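# Phone onto comic book, laptop onto its stand

## Task

Put the phone flat with all of it resting on the comic book. Put the closed laptop on the laptop stand with its top face up and one long edge against the stand's lips. At the end, neither gripper may be touching the phone or the laptop.

## Robot and tools

Robot: two arms, left_arm and right_arm, each with a two-finger gripper. Calibrated base poses in the scene frame: left_arm at (+0.031, +0.243, 0) m, quat_wxyz (+1.000, 0, 0, +0.014); right_arm at (-0.029, -0.309, 0) m, quat_wxyz (+1.000, 0, 0, +0.003). Behind the arms a floor-bolted stand carries two cameras, cam_head_left and cam_head_right (both 896x504, returned in that order). Loose objects may occasionally get a brief push from outside.

Frame: the scene frame has its origin at table height, halfway between the nominal bases. +z is up, +x points out over the table, and left_arm sits on the +y side (arm names do not match image left/right). Reported positions, orientations and velocities are in this frame. Offsets use its axes, and rotations turn about the Hand target's position. A gripper's fingers point along its own +z and open and close along its own y. end_effector_position is the spot between the pads, roughly 1 cm behind the tips. Printed poses can be a few cm off, worse at long reach.

The 14-number row: one flat list covering both arms. It holds dx, dy, dz, rx, ry, rz, opening for left_arm, then the same seven for right_arm. Every value lies in [-1, 1]. The first six for each arm are an offset from that arm's Hand target at the start of the action or move, not a pose. 1.0 equals 0.6 m for dx/dy/dz and 180 degrees for rotation. rx, ry, rz form a single rotation vector. If the translation is longer than 1.0, it may be shortened along its direction. Opening is absolute, not an offset: +1 is fully open (0.094 m) and -1 is closed. Sending 0 for all six pose numbers re-requests the current Hand target. A 0 opening is itself a real command, so to keep a gripper as it is, repeat its current opening.

execute_actions(actions, cameras): actions is a list of actions. Each action is up to 15 rows, one per 1/30 s step, and a short action holds its last row for the rest of the 15 steps. Each row counts from the action's start pose, not from the row before. Each new action begins at the current Hand target, so repeating an offset moves the arm further. Images come back only if actions is empty or cameras names them. cameras is a list of names, ["all"], or [] for none. An unknown name invalidates the call.

move(target, speed, blend, opening_speed, grip_force, blocking, cameras): sends each gripper on a straight path toward its target. target is one 14-number row or a list of up to 15 rows. Every row is an offset from the same starting Hand targets, not from the previous row. speed is in m/s, 0.002 to 4.3, default 0.25, with rotation capped at twice that in rad/s. It can be one number or one per target. blend is in metres and rounds corners in a list; 0 means stop at each point. opening_speed is on the -1..+1 scale per second, minimum 0.2; use it to close gently on fragile things. grip_force is newtons per pad, 10 to 50 (50 = full). It can be one number or one per arm, stays set until changed, and closes more slowly when low. blocking=false returns after about 0.5 s while the move keeps running. Paths last 0.5 to 10 s and do not avoid obstacles or the other arm. Route around an arm's own base rather than close past it. A faster motion means a harder impact, and aiming further past a contact presses harder.

wait(seconds 0-10, cameras): the arms hold their last commands. stop(cameras): brings a running move to rest. zoom_image(camera, region [x0,y0,x1,y1] in pixels, at most 504x504): gives a closer look at the newest image from cam_head_left or cam_head_right. finished_scene(scene 1 or 2): ends the scene for good, so call it only once the goal is met and stable.

Reading results: you get robot state per arm, including end_effector_position (m) and end_effector_quat_wxyz, Hand target (the last commanded pose after clipping, which the next offsets start from), Tool commands, Joint positions (the last one is the measured opening in metres), joint torques, grip_measured, grip_effort_nm, and motor temperatures. A move adds a move: line giving the outcome (done, off_target, moving, held, fault) and any limits (paced = the pose was clipped, held = a step was withheld). done means at rest within 10 mm and 2 degrees; it does not mean no contact. Friction and weight can leave a gripper a few cm from its target. If so, send the remaining distance as an offset. Orientation commands are clipped to within 40 degrees of the current one each step. grip_measured uses the opening scale and reads a little wide when the gripper is empty; on a hard part under a full squeeze it reads somewhat narrower than the part. To release, command an opening well above grip_measured. grip_effort_nm is the motor effort (negative = closing) and is not a pad force.

Avoid: dropping anything or letting anything leave the table (that fails the scene); letting go of moving parts; fast hits or hard shoves, especially on fixed or heavy objects; arm-to-arm contact, including one gripper closing on the other's fingers; a stopped arm pressing on (back it off by targeting past the gripper); long holds with the arm stretched out, which can overheat a motor (MOTOR HOT at 85 °C, then an arm-dropping fault at 100 °C). Move smoothly. Less time and effort is better.

Each tool is called after "Call:" by a JSON object that holds its "op" and its "data", one argument or row to a line.

## Session

Call:
{"op": "execute_actions", "data": {
  "actions": []
}}

Scene clock: 0.00 s.
left_arm: end_effector_position=(+0.4918, +0.7722, +0.2721) grip_measured=+1.000 grip_effort_nm=n/a end_effector_quat_wxyz=(+0.538, +0.343, +0.763, +0.102) | right_arm: end_effector_position=(+0.0818, -0.5453, +0.1553) grip_measured=+1.000 grip_effort_nm=n/a end_effector_quat_wxyz=(-0.017, +0.931, +0.365, +0.017)
Joint positions: left_arm=[1.048 1.958 1.826 -0.907 1.087 1.594 0.094] | right_arm=[-1.159 1.066 0.823 -1.361 -0.035 1.239 0.094]
Joint velocities: within noise
Joint torques (N m): no reading
Motor temperatures (°C): left_arm=[23 25 27 24 28 25 28] | right_arm=[27 30 27 25 24 24 25]
Heat: left arm: hottest wrist yaw 28 °C; right arm: hottest shoulder 30 °C.
Hand target: left_arm +0.4940, +0.7762, +0.2939; +0.539, +0.352, +0.755, +0.121 | right_arm +0.0850, -0.5526, +0.1636; -0.006, +0.931, +0.366, +0.017
Tool commands: left_gripper/opening=+1.0 right_gripper/opening=+1.0

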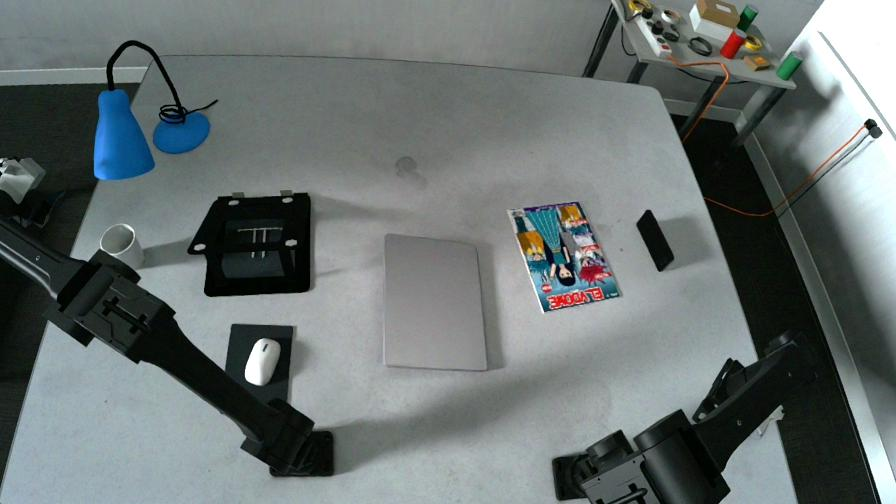

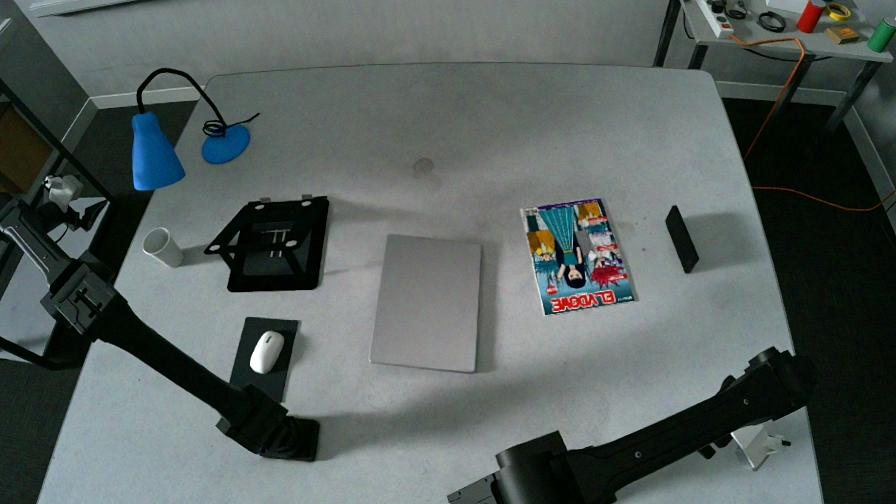

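Call:
{"op": "zoom_image", "data": {
  "camera": "cam_head_left",
  "region": [170, 170, 350, 310]
}}

Call:
{"op": "zoom_image", "data": {
  "camera": "cam_head_right",
  "region": [180, 170, 360, 310]
}}

Call:
{"op": "zoom_image", "data": {
  "camera": "cam_head_right",
  "region": [500, 170, 740, 330]
}}

Call:
{"op": "zoom_image", "data": {
  "camera": "cam_head_left",
  "region": [350, 210, 530, 390]
}}

Scaled by 2.800.

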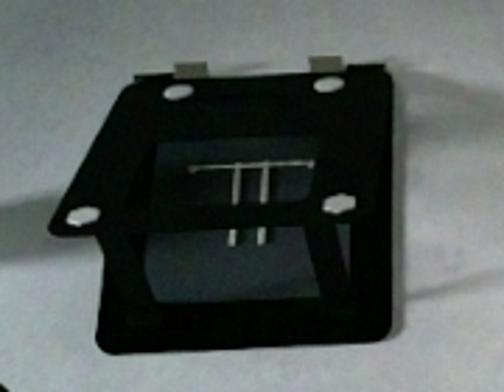

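Scaled by 2.800.

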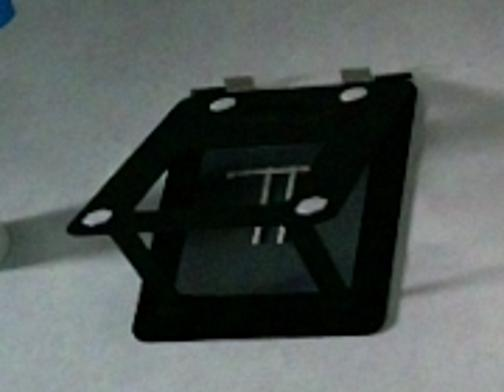

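Scaled by 2.100.

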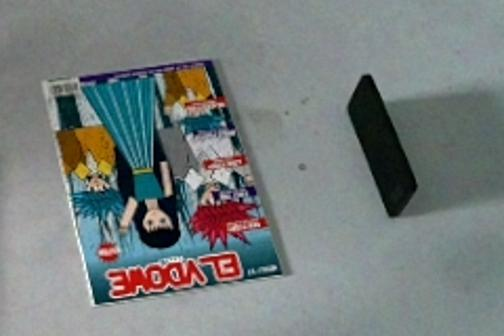

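Scaled by 2.800.

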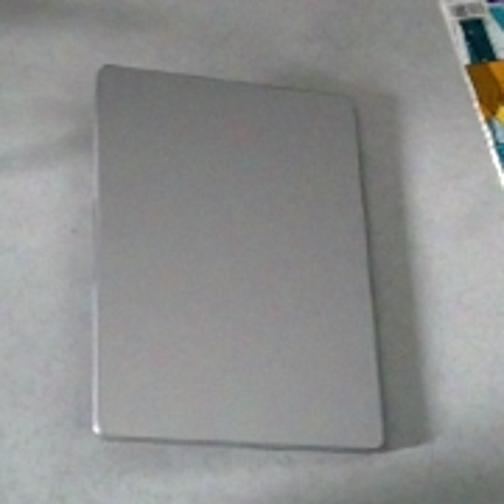

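Call:
{"op": "move", "data": {
  "target": [-0.32,-0.55,0.1,-0.084,0.374,0.244,1,0.69,0,0.15,0,0,0.761,1],
  "speed": 0.6,
  "cameras": ["all"]
}}

Scene clock: 35.57 s.
left_arm: end_effector_position=(+0.3036, +0.4528, +0.3551) grip_measured=+1.000 grip_effort_nm=0.02 end_effector_quat_wxyz=(+0.059, -0.001, +0.997, +0.045) | right_arm: end_effector_position=(+0.4832, -0.5496, +0.2457) grip_measured=+1.000 grip_effort_nm=-0.03 end_effector_quat_wxyz=(-0.025, +0.009, +1.000, +0.004)
Joint positions: left_arm=[0.629 1.172 1.422 -1.672 0.002 0.657 0.094] | right_arm=[-0.439 1.864 1.917 -1.672 0.014 -0.416 0.094]
Joint torques (N m): left_arm=[-2.49 -10.17 9.54 0.31 -0.03 -0.1] | right_arm=[1.08 -19.31 12.77 -0.31 0.01 0.1]
Motor temperatures (°C): left_arm=[23 30 30 24 28 24 27] | right_arm=[27 30 34 25 24 24 25]
Heat: left arm: hottest shoulder 30 °C; right arm: hottest elbow 34 °C.
Hand target: left_arm +0.3020, +0.4462, +0.3539; +0.001, +0.001, +1.000, +0.000 | right_arm +0.4989, -0.5528, +0.2534; -0.018, +0.001, +1.000, +0.001
Off the commanded pose: left_arm 0.007 m, 8 deg | right_arm 0.018 m, 1 deg.
joint sent to its limit (left arm) — joint 4 (wrist pitch), lower limit. The joint targets are off in orientation, not in position.
joint sent to its limit (right arm) — joint 4 (wrist pitch), lower limit. The joint targets still meet the commanded pose.
move: off_target (left_arm, right_arm)

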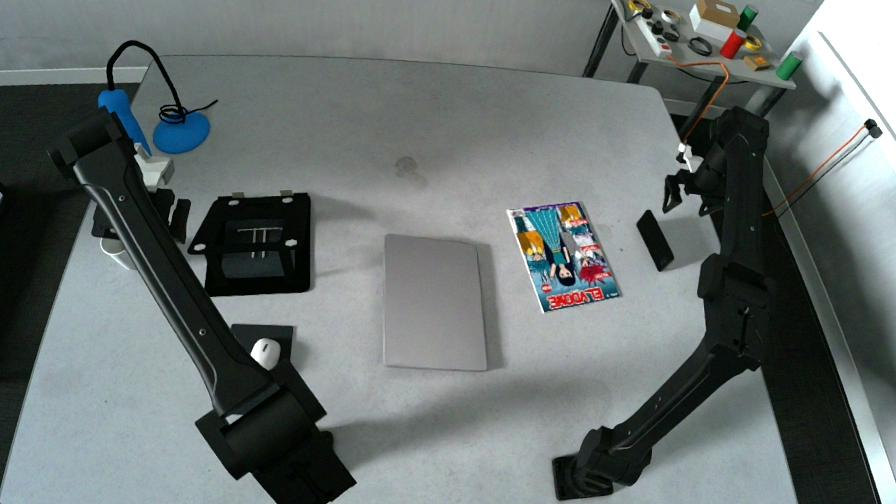

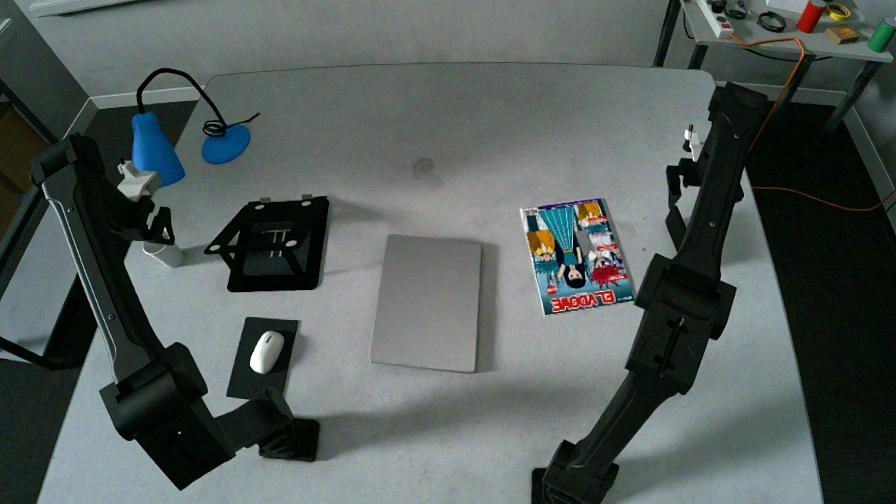

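Call:
{"op": "move", "data": {
  "target": [0,0,0,0,0,0,1,0,0,-0.22,0,0,0,1],
  "cameras": ["all"]
}}

Call:
{"op": "zoom_image", "data": {
  "camera": "cam_head_left",
  "region": [580, 100, 800, 300]
}}

Call:
{"op": "zoom_image", "data": {
  "camera": "cam_head_right",
  "region": [600, 100, 820, 300]
}}

Scene clock: 40.63 s.
left_arm: end_effector_position=(+0.3036, +0.4528, +0.3551) grip_measured=+1.000 grip_effort_nm=0.02 end_effector_quat_wxyz=(+0.059, -0.001, +0.997, +0.045) | right_arm: end_effector_position=(+0.4967, -0.5559, +0.1341) grip_measured=+1.000 grip_effort_nm=-0.03 end_effector_quat_wxyz=(-0.012, +0.008, +1.000, -0.002)
Joint positions: left_arm=[0.629 1.172 1.422 -1.672 0.002 0.656 0.094] | right_arm=[-0.439 1.912 1.694 -1.373 0.014 -0.417 0.094]
Joint torques (N m): left_arm=[-2.02 -9.52 9.55 0.43 -0.03 -0.05] | right_arm=[0.97 -20.54 7.46 0.46 0.01 0.09]
Heat: left arm: hottest elbow 30 °C; right arm: hottest elbow 35 °C.
Hand target: left_arm +0.3020, +0.4462, +0.3539; +0.001, +0.001, +1.000, +0.000 | right_arm +0.4991, -0.5528, +0.1215; -0.018, +0.001, +1.000, +0.001
Off the commanded pose: left_arm 0.007 m, 8 deg | right_arm 0.013 m, 1 deg.
joint sent to its limit (left arm) — joint 4 (wrist pitch), lower limit. The joint targets are off in orientation, not in position.
move: off_target (left_arm, right_arm)

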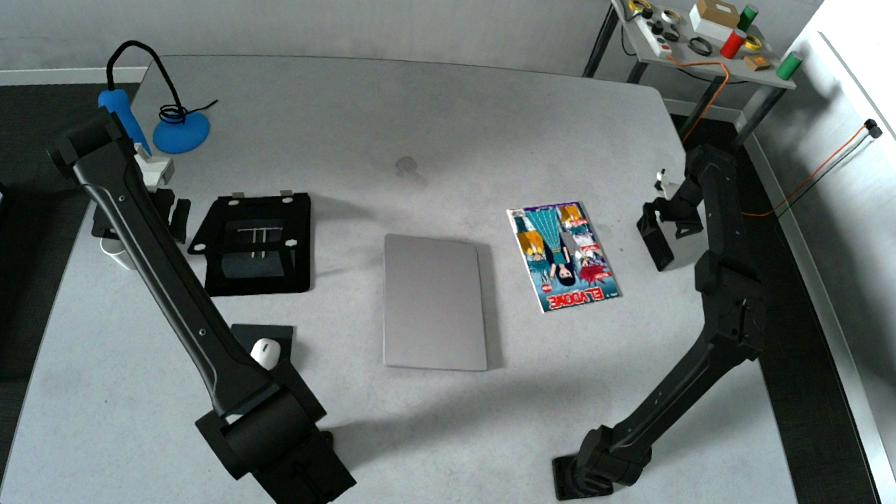

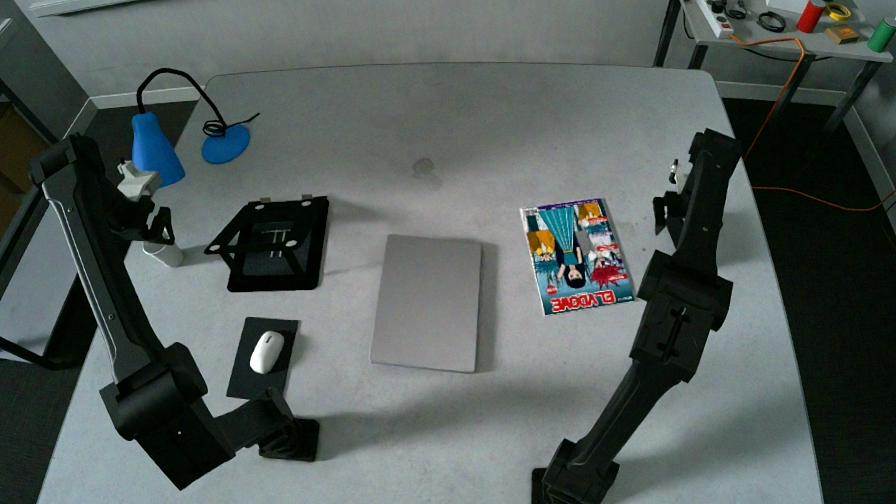

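Scaled by 2.291.

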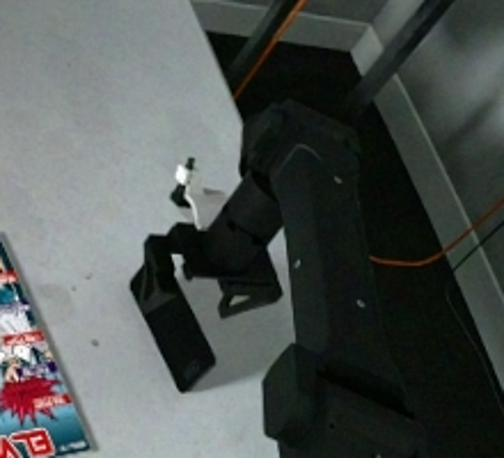

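Scaled by 2.291.

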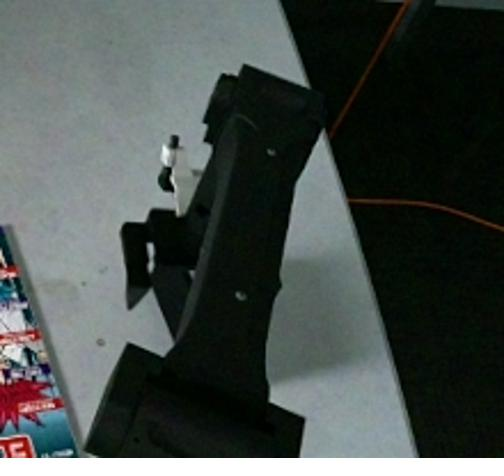

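Call:
{"op": "move", "data": {
  "target": [0,0,0,0,0,0,1,0.03,-0.03,-0.02,0,0,0.035,1],
  "cameras": ["all"]
}}

Call:
{"op": "zoom_image", "data": {
  "camera": "cam_head_left",
  "region": [610, 150, 740, 290]
}}

Call:
{"op": "zoom_image", "data": {
  "camera": "cam_head_right",
  "region": [630, 130, 760, 290]
}}

Scene clock: 49.10 s.
left_arm: end_effector_position=(+0.3036, +0.4528, +0.3551) grip_measured=+1.000 grip_effort_nm=0.02 end_effector_quat_wxyz=(+0.059, -0.001, +0.997, +0.045) | right_arm: end_effector_position=(+0.4988, -0.5574, +0.1007) grip_measured=+1.000 grip_effort_nm=-0.03 end_effector_quat_wxyz=(-0.037, -0.053, +0.998, +0.010)
Joint positions: left_arm=[0.629 1.172 1.422 -1.672 0.002 0.656 0.094] | right_arm=[-0.439 1.977 1.703 -1.371 0.017 -0.54 0.094]
Joint torques (N m): left_arm=[-2.61 -9 9.59 0.1 -0.06 -0.11] | right_arm=[-0.03 -21.25 12.18 0.18 0.06 0.08]
Heat: left arm: hottest elbow 31 °C; right arm: hottest elbow 35 °C.
Hand target: left_arm +0.3020, +0.4462, +0.3539; +0.001, +0.001, +1.000, +0.000 | right_arm +0.5170, -0.5708, +0.1095; -0.018, -0.054, +0.998, +0.000
Off the commanded pose: left_arm 0.007 m, 8 deg | right_arm 0.024 m, 2 deg.
joint sent to its limit (left arm) — joint 4 (wrist pitch), lower limit. The joint targets are off in orientation, not in position.
move: off_target (left_arm, right_arm)

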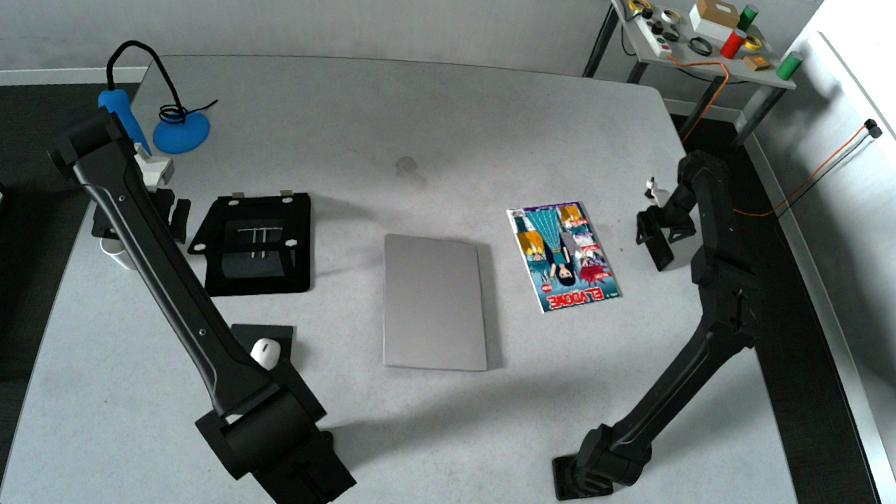

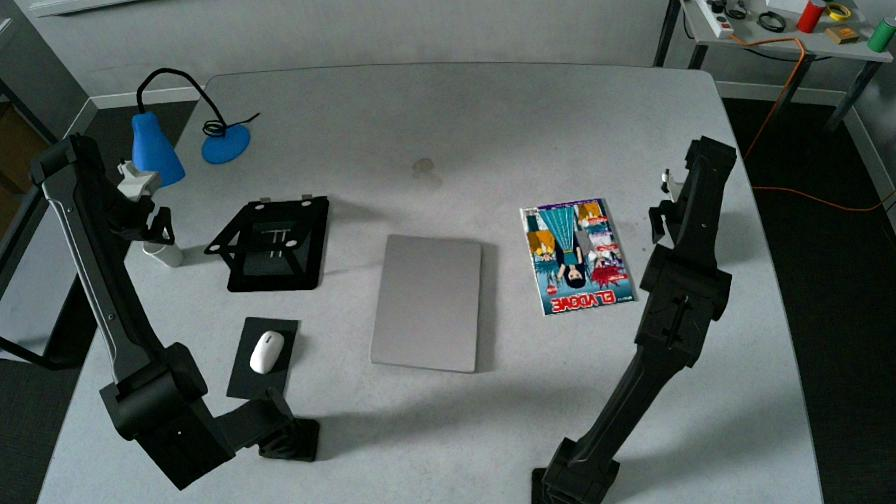

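Scaled by 3.600.

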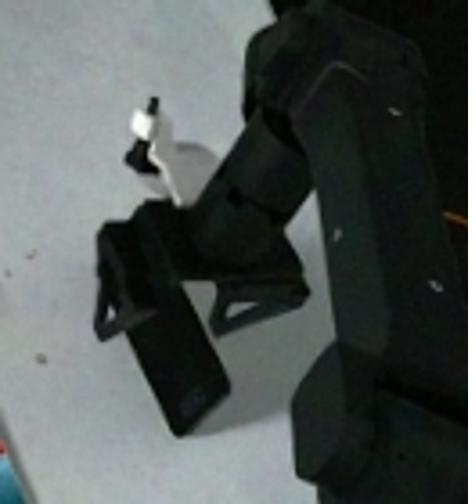

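Scaled by 3.150.

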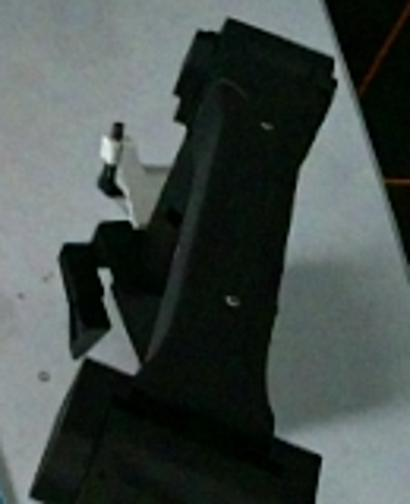

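Call:
{"op": "move", "data": {
  "target": [0,0,0,0,0,0,1,0.04,-0.055,0.01,0,0,0,1],
  "cameras": ["cam_head_left"]
}}

Call:
{"op": "zoom_image", "data": {
  "camera": "cam_head_left",
  "region": [610, 150, 740, 290]
}}

Scene clock: 58.80 s.
left_arm: end_effector_position=(+0.3036, +0.4528, +0.3551) grip_measured=+1.000 grip_effort_nm=0.02 end_effector_quat_wxyz=(+0.059, -0.001, +0.997, +0.045) | right_arm: end_effector_position=(+0.5280, -0.5921, +0.1119) grip_measured=+1.000 grip_effort_nm=-0.02 end_effector_quat_wxyz=(-0.026, -0.053, +0.998, +0.005)
Joint positions: left_arm=[0.629 1.172 1.422 -1.672 0.002 0.656 0.094] | right_arm=[-0.469 2.066 1.877 -1.432 0.018 -0.571 0.094]
Joint torques (N m): left_arm=[-2.84 -10.11 9.36 0.24 -0.05 -0.1] | right_arm=[0.03 -22.07 12.4 -0.32 0.06 0.08]
Heat: left arm: hottest elbow 31 °C; right arm: hottest elbow 37 °C.
Hand target: left_arm +0.3020, +0.4462, +0.3539; +0.001, +0.001, +1.000, +0.000 | right_arm +0.5411, -0.6038, +0.1155; -0.018, -0.054, +0.998, +0.000
Off the commanded pose: left_arm 0.007 m, 8 deg | right_arm 0.018 m, 1 deg.
joint sent to its limit (left arm) — joint 4 (wrist pitch), lower limit. The joint targets are off in orientation, not in position.
move: off_target (left_arm, right_arm)
Images, in order (width x height): cam_head_left 896x504.

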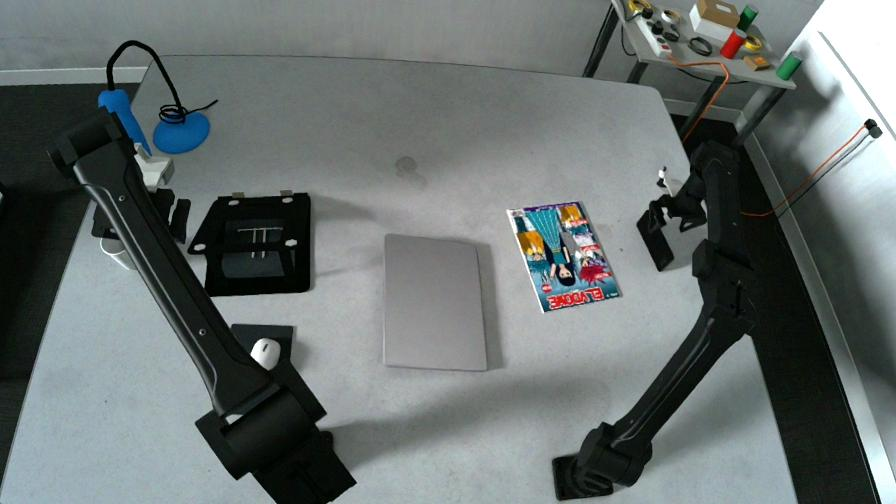

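Scaled by 3.600.

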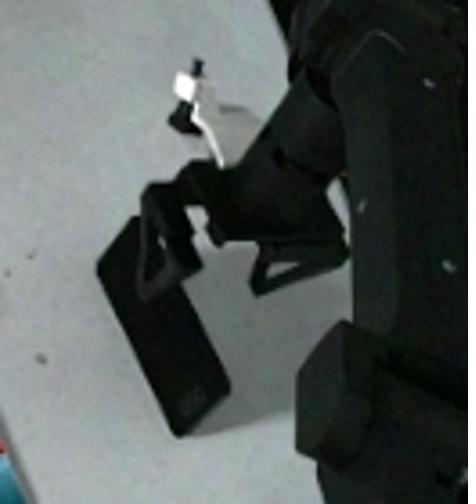

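Call:
{"op": "move", "data": {
  "target": [
    [0,0,0,0,0,0,1,0.02,-0.022,0,0,0,0,1],
    [0,0,0,0,0,0,1,0.02,-0.022,-0.08,0,0,0,1]
  ],
  "cameras": ["cam_head_left"],
  "speed": 0.15
}}

Call:
{"op": "zoom_image", "data": {
  "camera": "cam_head_left",
  "region": [610, 150, 740, 290]
}}

Scene clock: 64.57 s.
left_arm: end_effector_position=(+0.3036, +0.4528, +0.3551) grip_measured=+1.000 grip_effort_nm=0.02 end_effector_quat_wxyz=(+0.059, -0.001, +0.997, +0.045) | right_arm: end_effector_position=(+0.5593, -0.6106, +0.0927) grip_measured=+1.000 grip_effort_nm=-0.03 end_effector_quat_wxyz=(-0.003, -0.056, +0.998, -0.008)
Joint positions: left_arm=[0.629 1.172 1.422 -1.672 0.002 0.656 0.094] | right_arm=[-0.473 2.146 1.96 -1.382 0.018 -0.58 0.094]
Joint torques (N m): left_arm=[-2.61 -9.88 9.51 0.38 -0.06 -0.08] | right_arm=[-0.32 -22.65 7.17 0.49 0.04 0.09]
Heat: left arm: hottest elbow 31 °C; right arm: hottest elbow 38 °C.
Hand target: left_arm +0.3020, +0.4462, +0.3539; +0.001, +0.001, +1.000, +0.000 | right_arm +0.5530, -0.6170, +0.0674; -0.018, -0.054, +0.998, +0.000
Off the commanded pose: left_arm 0.007 m, 8 deg | right_arm 0.027 m, 2 deg.
joint sent to its limit (left arm) — joint 4 (wrist pitch), lower limit. The joint targets are off in orientation, not in position.
move: off_target (left_arm, right_arm)
Images, in order (width x height): cam_head_left 896x504.

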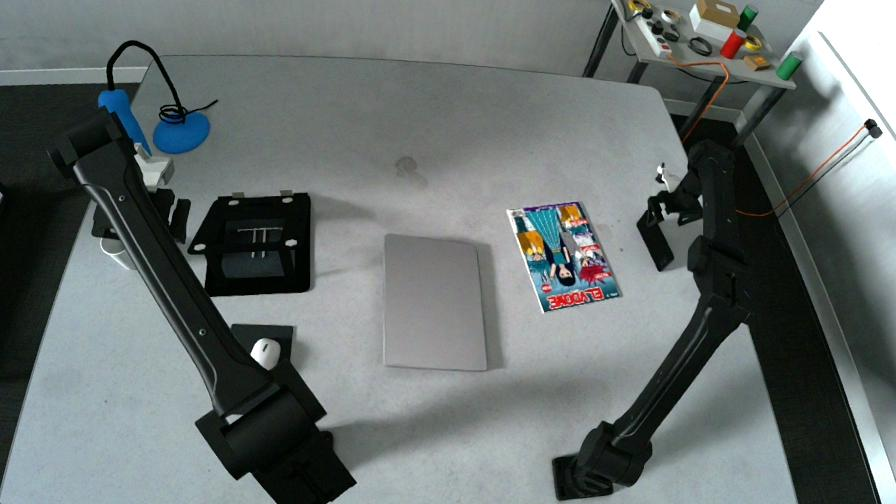

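Scaled by 3.600.

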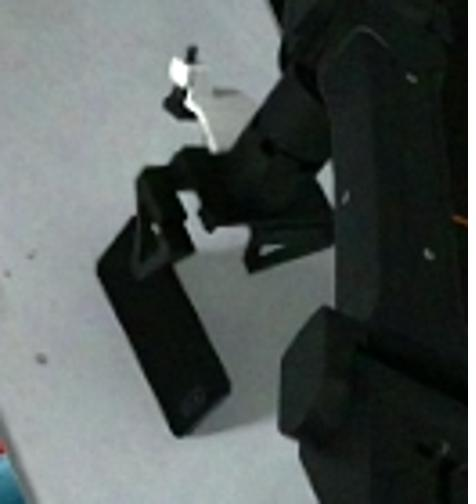

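Call:
{"op": "move", "data": {
  "target": [0,0,0,0,0,0,1,-0.035,-0.005,-0.035,0,0,0,1],
  "cameras": ["cam_head_left"],
  "speed": 0.15
}}

Call:
{"op": "zoom_image", "data": {
  "camera": "cam_head_left",
  "region": [610, 150, 740, 290]
}}

Scene clock: 69.17 s.
left_arm: end_effector_position=(+0.3036, +0.4528, +0.3551) grip_measured=+1.000 grip_effort_nm=0.02 end_effector_quat_wxyz=(+0.059, -0.001, +0.997, +0.045) | right_arm: end_effector_position=(+0.5368, -0.6149, +0.0515) grip_measured=+1.000 grip_effort_nm=-0.03 end_effector_quat_wxyz=(-0.017, -0.055, +0.998, +0.000)
Joint positions: left_arm=[0.629 1.172 1.422 -1.672 0.002 0.656 0.094] | right_arm=[-0.495 2.146 1.849 -1.302 0.018 -0.599 0.094]
Joint torques (N m): left_arm=[-2.61 -9.41 9.48 0.17 -0.06 -0.06] | right_arm=[-0.15 -25.35 6.93 0.38 0.07 0.1]
Heat: left arm: hottest elbow 31 °C; right arm: hottest elbow 37 °C.
Hand target: left_arm +0.3020, +0.4462, +0.3539; +0.001, +0.001, +1.000, +0.000 | right_arm +0.5320, -0.6199, +0.0464; -0.018, -0.054, +0.998, +0.000
Off the commanded pose: left_arm 0.007 m, 8 deg | right_arm 0.009 m, 0 deg.
joint sent to its limit (left arm) — joint 4 (wrist pitch), lower limit. The joint targets are off in orientation, not in position.
move: off_target (left_arm)
Images, in order (width x height): cam_head_left 896x504.

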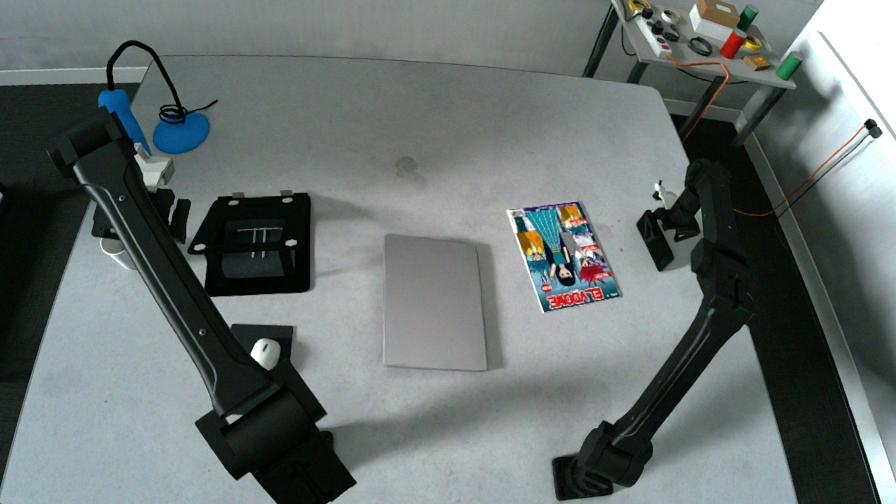

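Scaled by 3.600.

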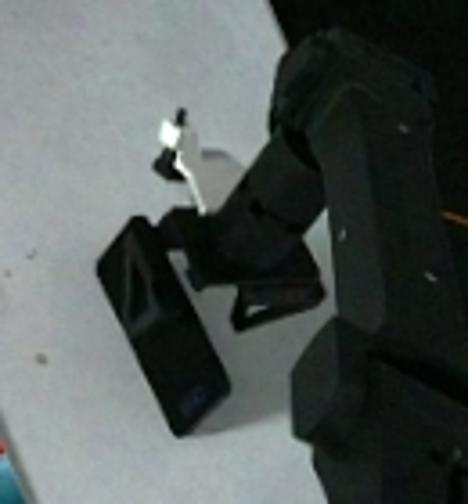

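Call:
{"op": "move", "data": {
  "target": [0,0,0,0,0,0,1,0,0,0,0,0,0,-0.9],
  "opening_speed": 0.7,
  "grip_force": 25,
  "cameras": ["cam_head_left"]
}}

Call:
{"op": "zoom_image", "data": {
  "camera": "cam_head_left",
  "region": [610, 150, 740, 290]
}}

Scene clock: 76.73 s.
left_arm: end_effector_position=(+0.3036, +0.4528, +0.3551) grip_measured=+1.000 grip_effort_nm=0.02 end_effector_quat_wxyz=(+0.059, -0.001, +0.997, +0.045) | right_arm: end_effector_position=(+0.5372, -0.6151, +0.0515) grip_measured=-0.823 grip_effort_nm=-0.52 end_effector_quat_wxyz=(-0.016, -0.056, +0.998, -0.001)
Joint positions: left_arm=[0.629 1.172 1.422 -1.672 0.002 0.656 0.094] | right_arm=[-0.495 2.146 1.849 -1.3 0.018 -0.602 0.008]
Joint torques (N m): left_arm=[-1.96 -10.52 9.58 0.34 -0.03 -0.08] | right_arm=[-0.15 -25.23 6.98 0.39 0.06 0.11]
Heat: left arm: hottest elbow 31 °C; right arm: hottest elbow 36 °C.
Hand target: left_arm +0.3020, +0.4462, +0.3539; +0.001, +0.001, +1.000, +0.000 | right_arm +0.5320, -0.6199, +0.0464; -0.018, -0.054, +0.998, +0.000
Off the commanded pose: left_arm 0.007 m, 8 deg | right_arm 0.009 m, 0 deg.
joint sent to its limit (left arm) — joint 4 (wrist pitch), lower limit. The joint targets are off in orientation, not in position.
grip_force (N): 25, 25
move: off_target (left_arm)
Images, in order (width x height): cam_head_left 896x504.

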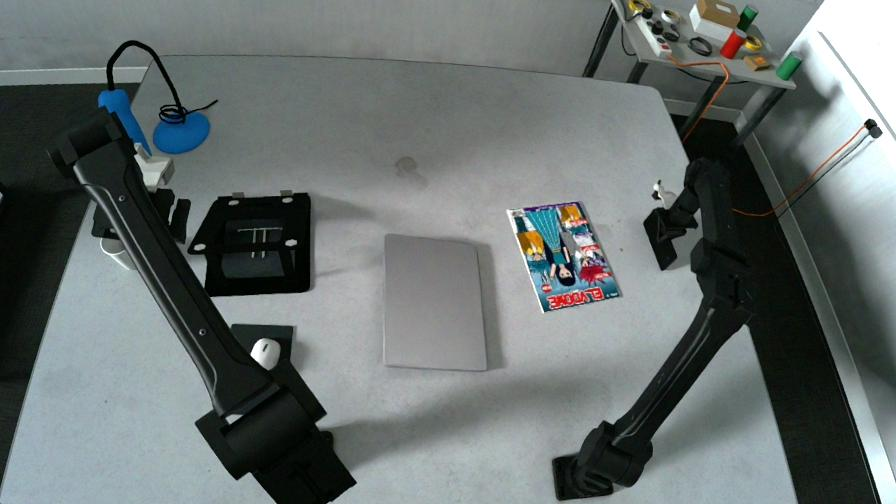

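Scaled by 3.600.

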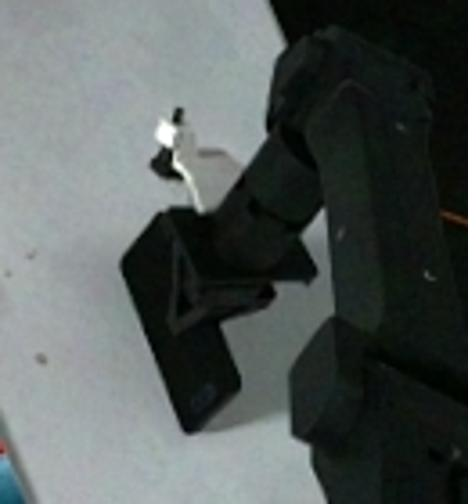

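Call:
{"op": "move", "data": {
  "target": [
    [0,0,0,0,0,0,1,0,0,0.25,0,0,0.02,-0.9],
    [0,0,0,0,0,0,1,-0.03,0.3,0.25,0,0,0.02,-0.9]
  ],
  "blend": [0.03,0]
}}

Call:
{"op": "move", "data": {
  "target": [0,0,0,0,0,0,1,0,0,-0.04,0.327,0.063,0,-0.9],
  "cameras": ["all"]
}}

Call:
{"op": "zoom_image", "data": {
  "camera": "cam_head_left",
  "region": [480, 130, 740, 330]
}}

Call:
{"op": "zoom_image", "data": {
  "camera": "cam_head_right",
  "region": [480, 130, 740, 330]
}}

Scene clock: 88.80 s.
left_arm: end_effector_position=(+0.3036, +0.4528, +0.3551) grip_measured=+1.000 grip_effort_nm=0.02 end_effector_quat_wxyz=(+0.059, -0.001, +0.997, +0.045) | right_arm: end_effector_position=(+0.5161, -0.4388, +0.1810) grip_measured=-0.824 grip_effort_nm=-0.58 end_effector_quat_wxyz=(-0.035, -0.090, +0.995, +0.006)
Joint positions: left_arm=[0.629 1.172 1.422 -1.672 0.002 0.656 0.094] | right_arm=[-0.234 1.869 1.753 -1.525 0.01 -0.409 0.008]
Joint torques (N m): left_arm=[-3.02 -9.52 9.57 0.29 -0.07 -0.12] | right_arm=[0.44 -24.12 7.49 0.29 0.08 0.2]
Motor temperatures (°C): left_arm=[23 27 31 24 27 24 27] | right_arm=[27 35 36 25 24 23 25]
Heat: left arm: hottest elbow 31 °C; right arm: hottest elbow 36 °C.
Hand target: left_arm +0.3020, +0.4462, +0.3539; +0.001, +0.001, +1.000, +0.000 | right_arm +0.5140, -0.4398, +0.1965; -0.018, -0.085, +0.996, -0.001
Off the commanded pose: left_arm 0.007 m, 8 deg | right_arm 0.016 m, 2 deg.
joint sent to its limit (left arm) — joint 4 (wrist pitch), lower limit. The joint targets are off in orientation, not in position.
grip_force (N): 25, 25
move: off_target (left_arm, right_arm)

Scene clock: 91.47 s.
left_arm: end_effector_position=(+0.3036, +0.4528, +0.3551) grip_measured=+1.000 grip_effort_nm=0.02 end_effector_quat_wxyz=(+0.059, -0.001, +0.997, +0.045) | right_arm: end_effector_position=(+0.5177, -0.4362, +0.1811) grip_measured=-0.824 grip_effort_nm=-0.58 end_effector_quat_wxyz=(+0.079, -0.025, +0.909, +0.410)
Joint positions: left_arm=[0.629 1.172 1.422 -1.672 0.002 0.656 0.094] | right_arm=[-0.46 1.984 1.758 -1.668 -0.812 -0.649 0.008]
Joint torques (N m): left_arm=[-2.84 -9.58 9.59 0.39 -0.06 -0.08] | right_arm=[-0.09 -21.6 7.04 -0.85 -0.72 0.04]
Heat: left arm: hottest elbow 31 °C; right arm: hottest elbow 36 °C.
Hand target: left_arm +0.3020, +0.4462, +0.3539; +0.001, +0.001, +1.000, +0.000 | right_arm +0.5141, -0.4398, +0.1724; -0.068, -0.083, +0.862, +0.496
Off the commanded pose: left_arm 0.007 m, 8 deg | right_arm 0.010 m, 21 deg.
joint sent to its limit (left arm) — joint 4 (wrist pitch), lower limit. The joint targets are off in orientation, not in position.
joint sent to its limit (right arm) — joint 4 (wrist pitch), lower limit. The joint targets are off in orientation, not in position.
grip_force (N): 25, 25
move: off_target (left_arm, right_arm)

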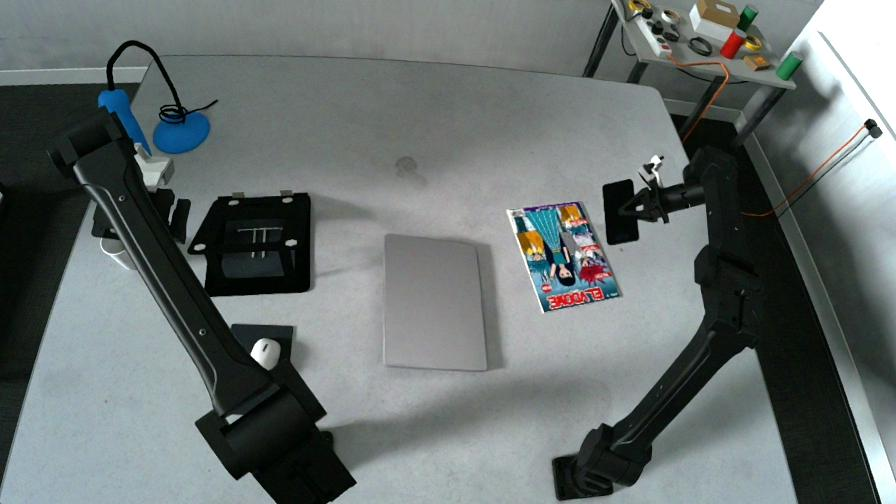

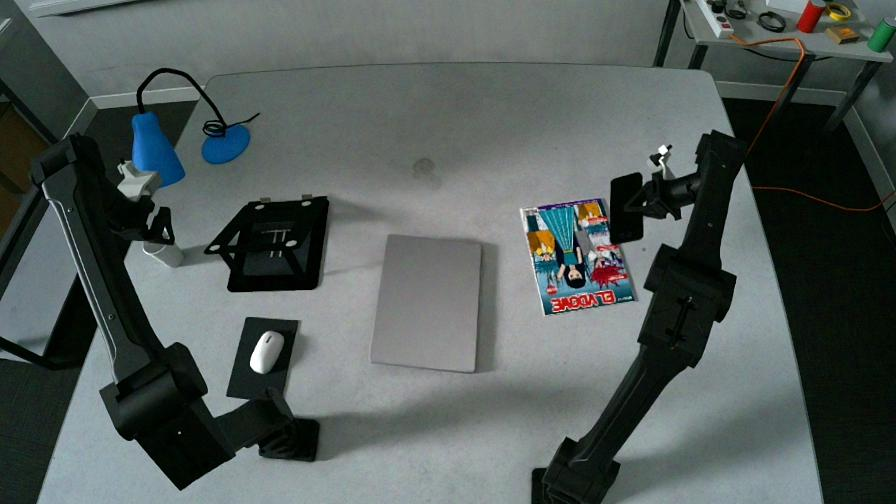

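Scaled by 1.938.

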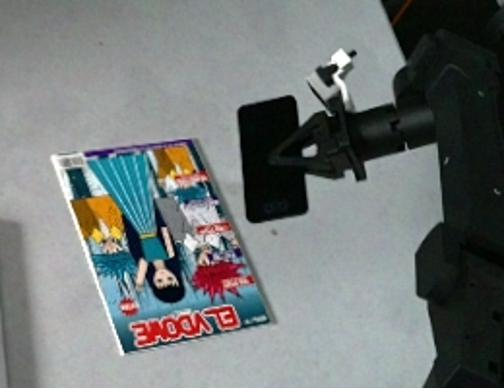

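Scaled by 1.938.

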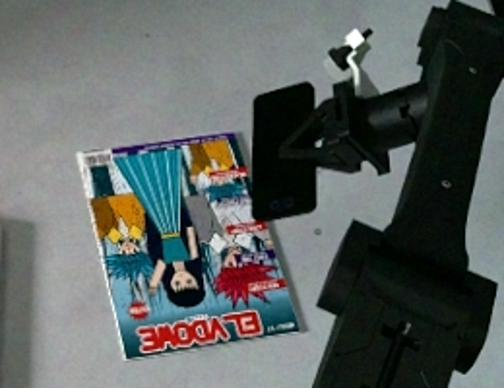

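Call:
{"op": "move", "data": {
  "target": [0,0,0,0,0,0,1,0,0.045,-0.11,0.08,0.02,0,-0.9],
  "cameras": ["all"]
}}

Call:
{"op": "zoom_image", "data": {
  "camera": "cam_head_left",
  "region": [480, 130, 740, 330]
}}

Call:
{"op": "zoom_image", "data": {
  "camera": "cam_head_right",
  "region": [480, 130, 740, 330]
}}

Scene clock: 96.57 s.
left_arm: end_effector_position=(+0.3036, +0.4528, +0.3551) grip_measured=+1.000 grip_effort_nm=0.02 end_effector_quat_wxyz=(+0.059, -0.001, +0.997, +0.045) | right_arm: end_effector_position=(+0.5164, -0.4159, +0.1128) grip_measured=-0.824 grip_effort_nm=-0.58 end_effector_quat_wxyz=(+0.060, +0.007, +0.862, +0.503)
Joint positions: left_arm=[0.629 1.172 1.422 -1.672 0.002 0.656 0.094] | right_arm=[-0.46 2.113 1.685 -1.668 -0.974 -0.722 0.008]
Joint torques (N m): left_arm=[-2.67 -9.52 9.32 0.27 -0.02 -0.11] | right_arm=[0.73 -21.48 6.27 -1.09 -0.69 0.03]
Heat: left arm: hottest elbow 31 °C; right arm: hottest shoulder 36 °C.
Hand target: left_arm +0.3020, +0.4462, +0.3539; +0.001, +0.001, +1.000, +0.000 | right_arm +0.5141, -0.4128, +0.1065; -0.084, -0.075, +0.790, +0.602
Off the commanded pose: left_arm 0.007 m, 8 deg | right_arm 0.008 m, 24 deg.
joint sent to its limit (left arm) — joint 4 (wrist pitch), lower limit. The joint targets are off in orientation, not in position.
joint sent to its limit (right arm) — joint 4 (wrist pitch), lower limit. The joint targets are off in orientation, not in position.
grip_force (N): 25, 25
move: off_target (left_arm, right_arm)

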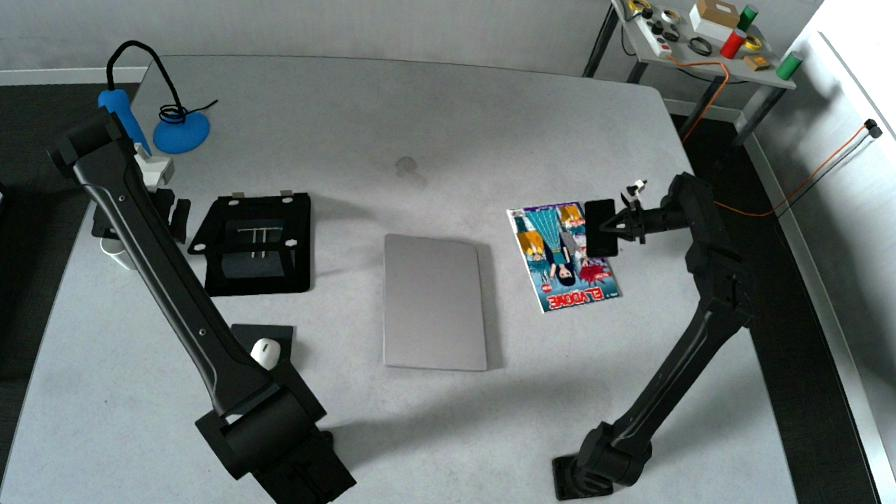

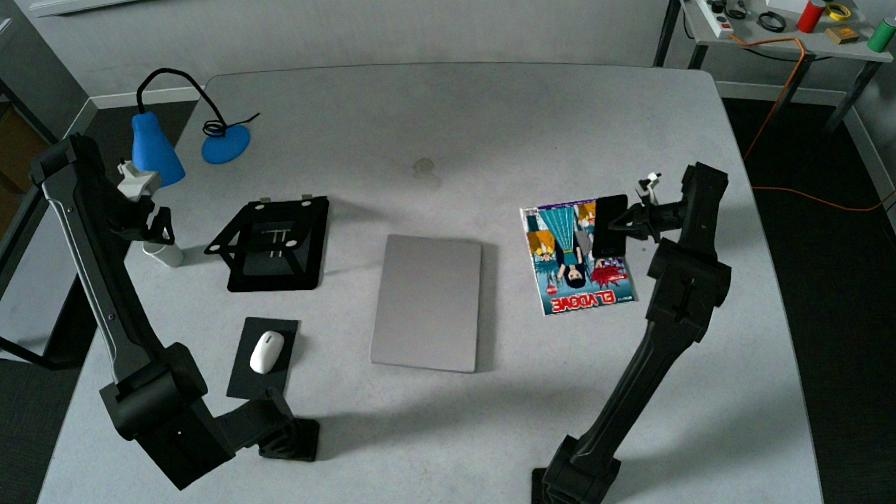

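Scaled by 1.938.

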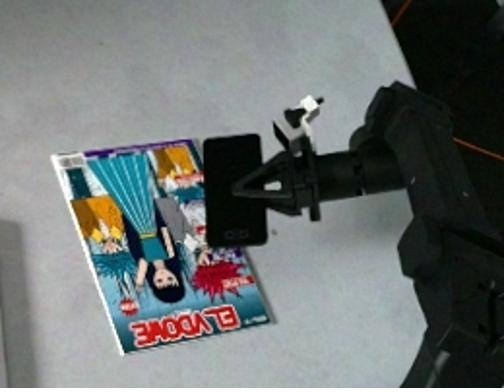

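Scaled by 1.938.

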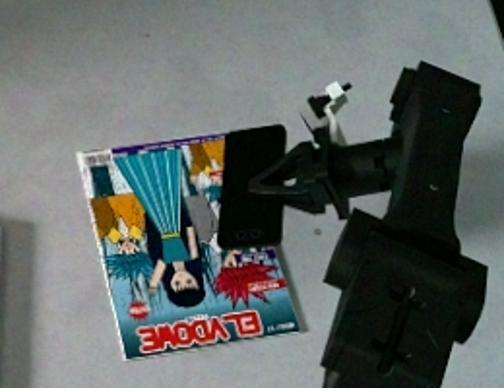

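Call:
{"op": "move", "data": {
  "target": [
    [0,0,0,0,0,0,1,-0.03,0.085,0,-0.07,0,0.06,-0.9],
    [0,0,0,0,0,0,1,-0.03,0.085,-0.085,-0.07,0,0.06,-0.9]
  ],
  "cameras": ["all"],
  "speed": 0.15
}}

Call:
{"op": "zoom_image", "data": {
  "camera": "cam_head_left",
  "region": [480, 130, 740, 330]
}}

Call:
{"op": "zoom_image", "data": {
  "camera": "cam_head_right",
  "region": [480, 130, 740, 330]
}}

Scene clock: 111.27 s.
left_arm: end_effector_position=(+0.3036, +0.4528, +0.3551) grip_measured=+1.000 grip_effort_nm=0.02 end_effector_quat_wxyz=(+0.059, -0.001, +0.997, +0.045) | right_arm: end_effector_position=(+0.4941, -0.3678, +0.0579) grip_measured=-0.824 grip_effort_nm=-0.58 end_effector_quat_wxyz=(-0.046, -0.095, +0.893, +0.439)
Joint positions: left_arm=[0.629 1.172 1.422 -1.672 0.002 0.656 0.094] | right_arm=[-0.341 2.163 1.668 -1.668 -0.743 -0.784 0.008]
Joint torques (N m): left_arm=[-2.08 -9.64 9.52 0.23 -0.02 -0.08] | right_arm=[1.38 -22.18 7.24 -1.24 -0.44 0.03]
Heat: left arm: hottest elbow 31 °C; right arm: hottest shoulder 36 °C.
Hand target: left_arm +0.3020, +0.4462, +0.3539; +0.001, +0.001, +1.000, +0.000 | right_arm +0.4961, -0.3618, +0.0554; -0.148, -0.139, +0.841, +0.502
Off the commanded pose: left_arm 0.007 m, 8 deg | right_arm 0.007 m, 16 deg.
joint sent to its limit (left arm) — joint 4 (wrist pitch), lower limit. The joint targets are off in orientation, not in position.
joint sent to its limit (right arm) — joint 4 (wrist pitch), lower limit. The joint targets are off in orientation, not in position.
grip_force (N): 25, 25
move: off_target (left_arm, right_arm)

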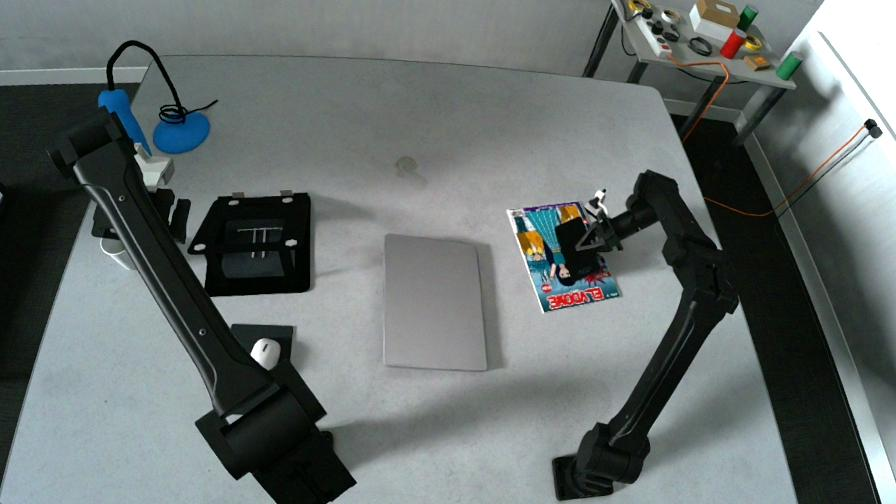

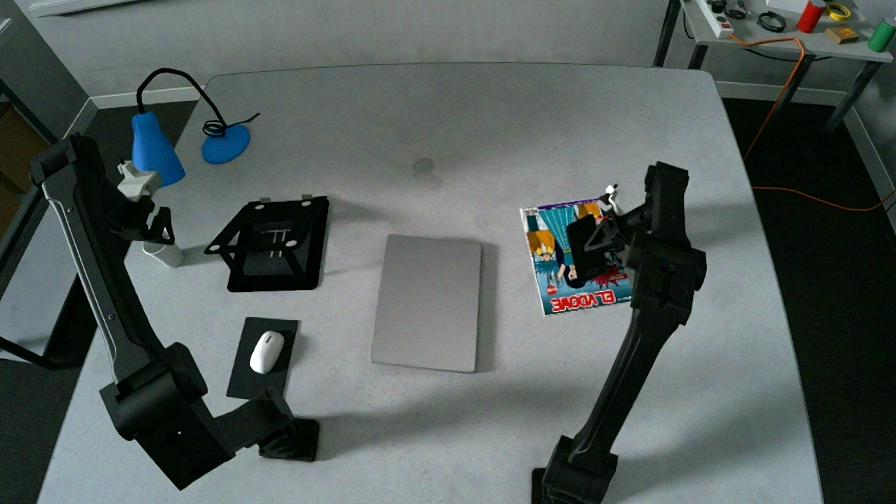

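Scaled by 1.938.

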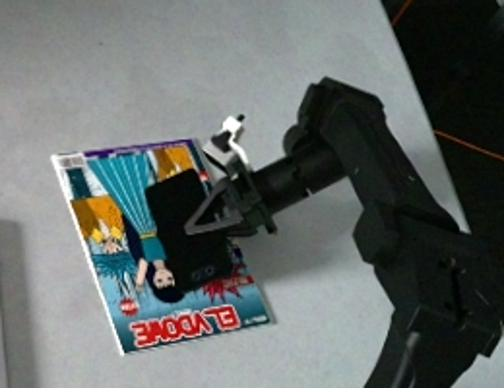

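Scaled by 1.938.

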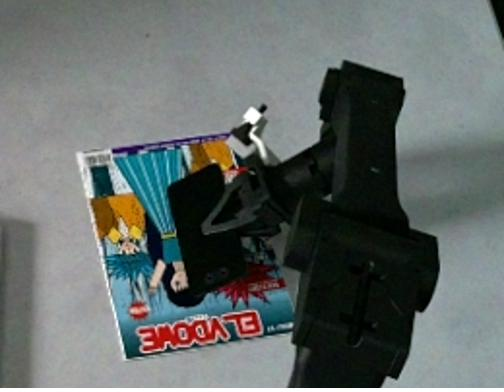

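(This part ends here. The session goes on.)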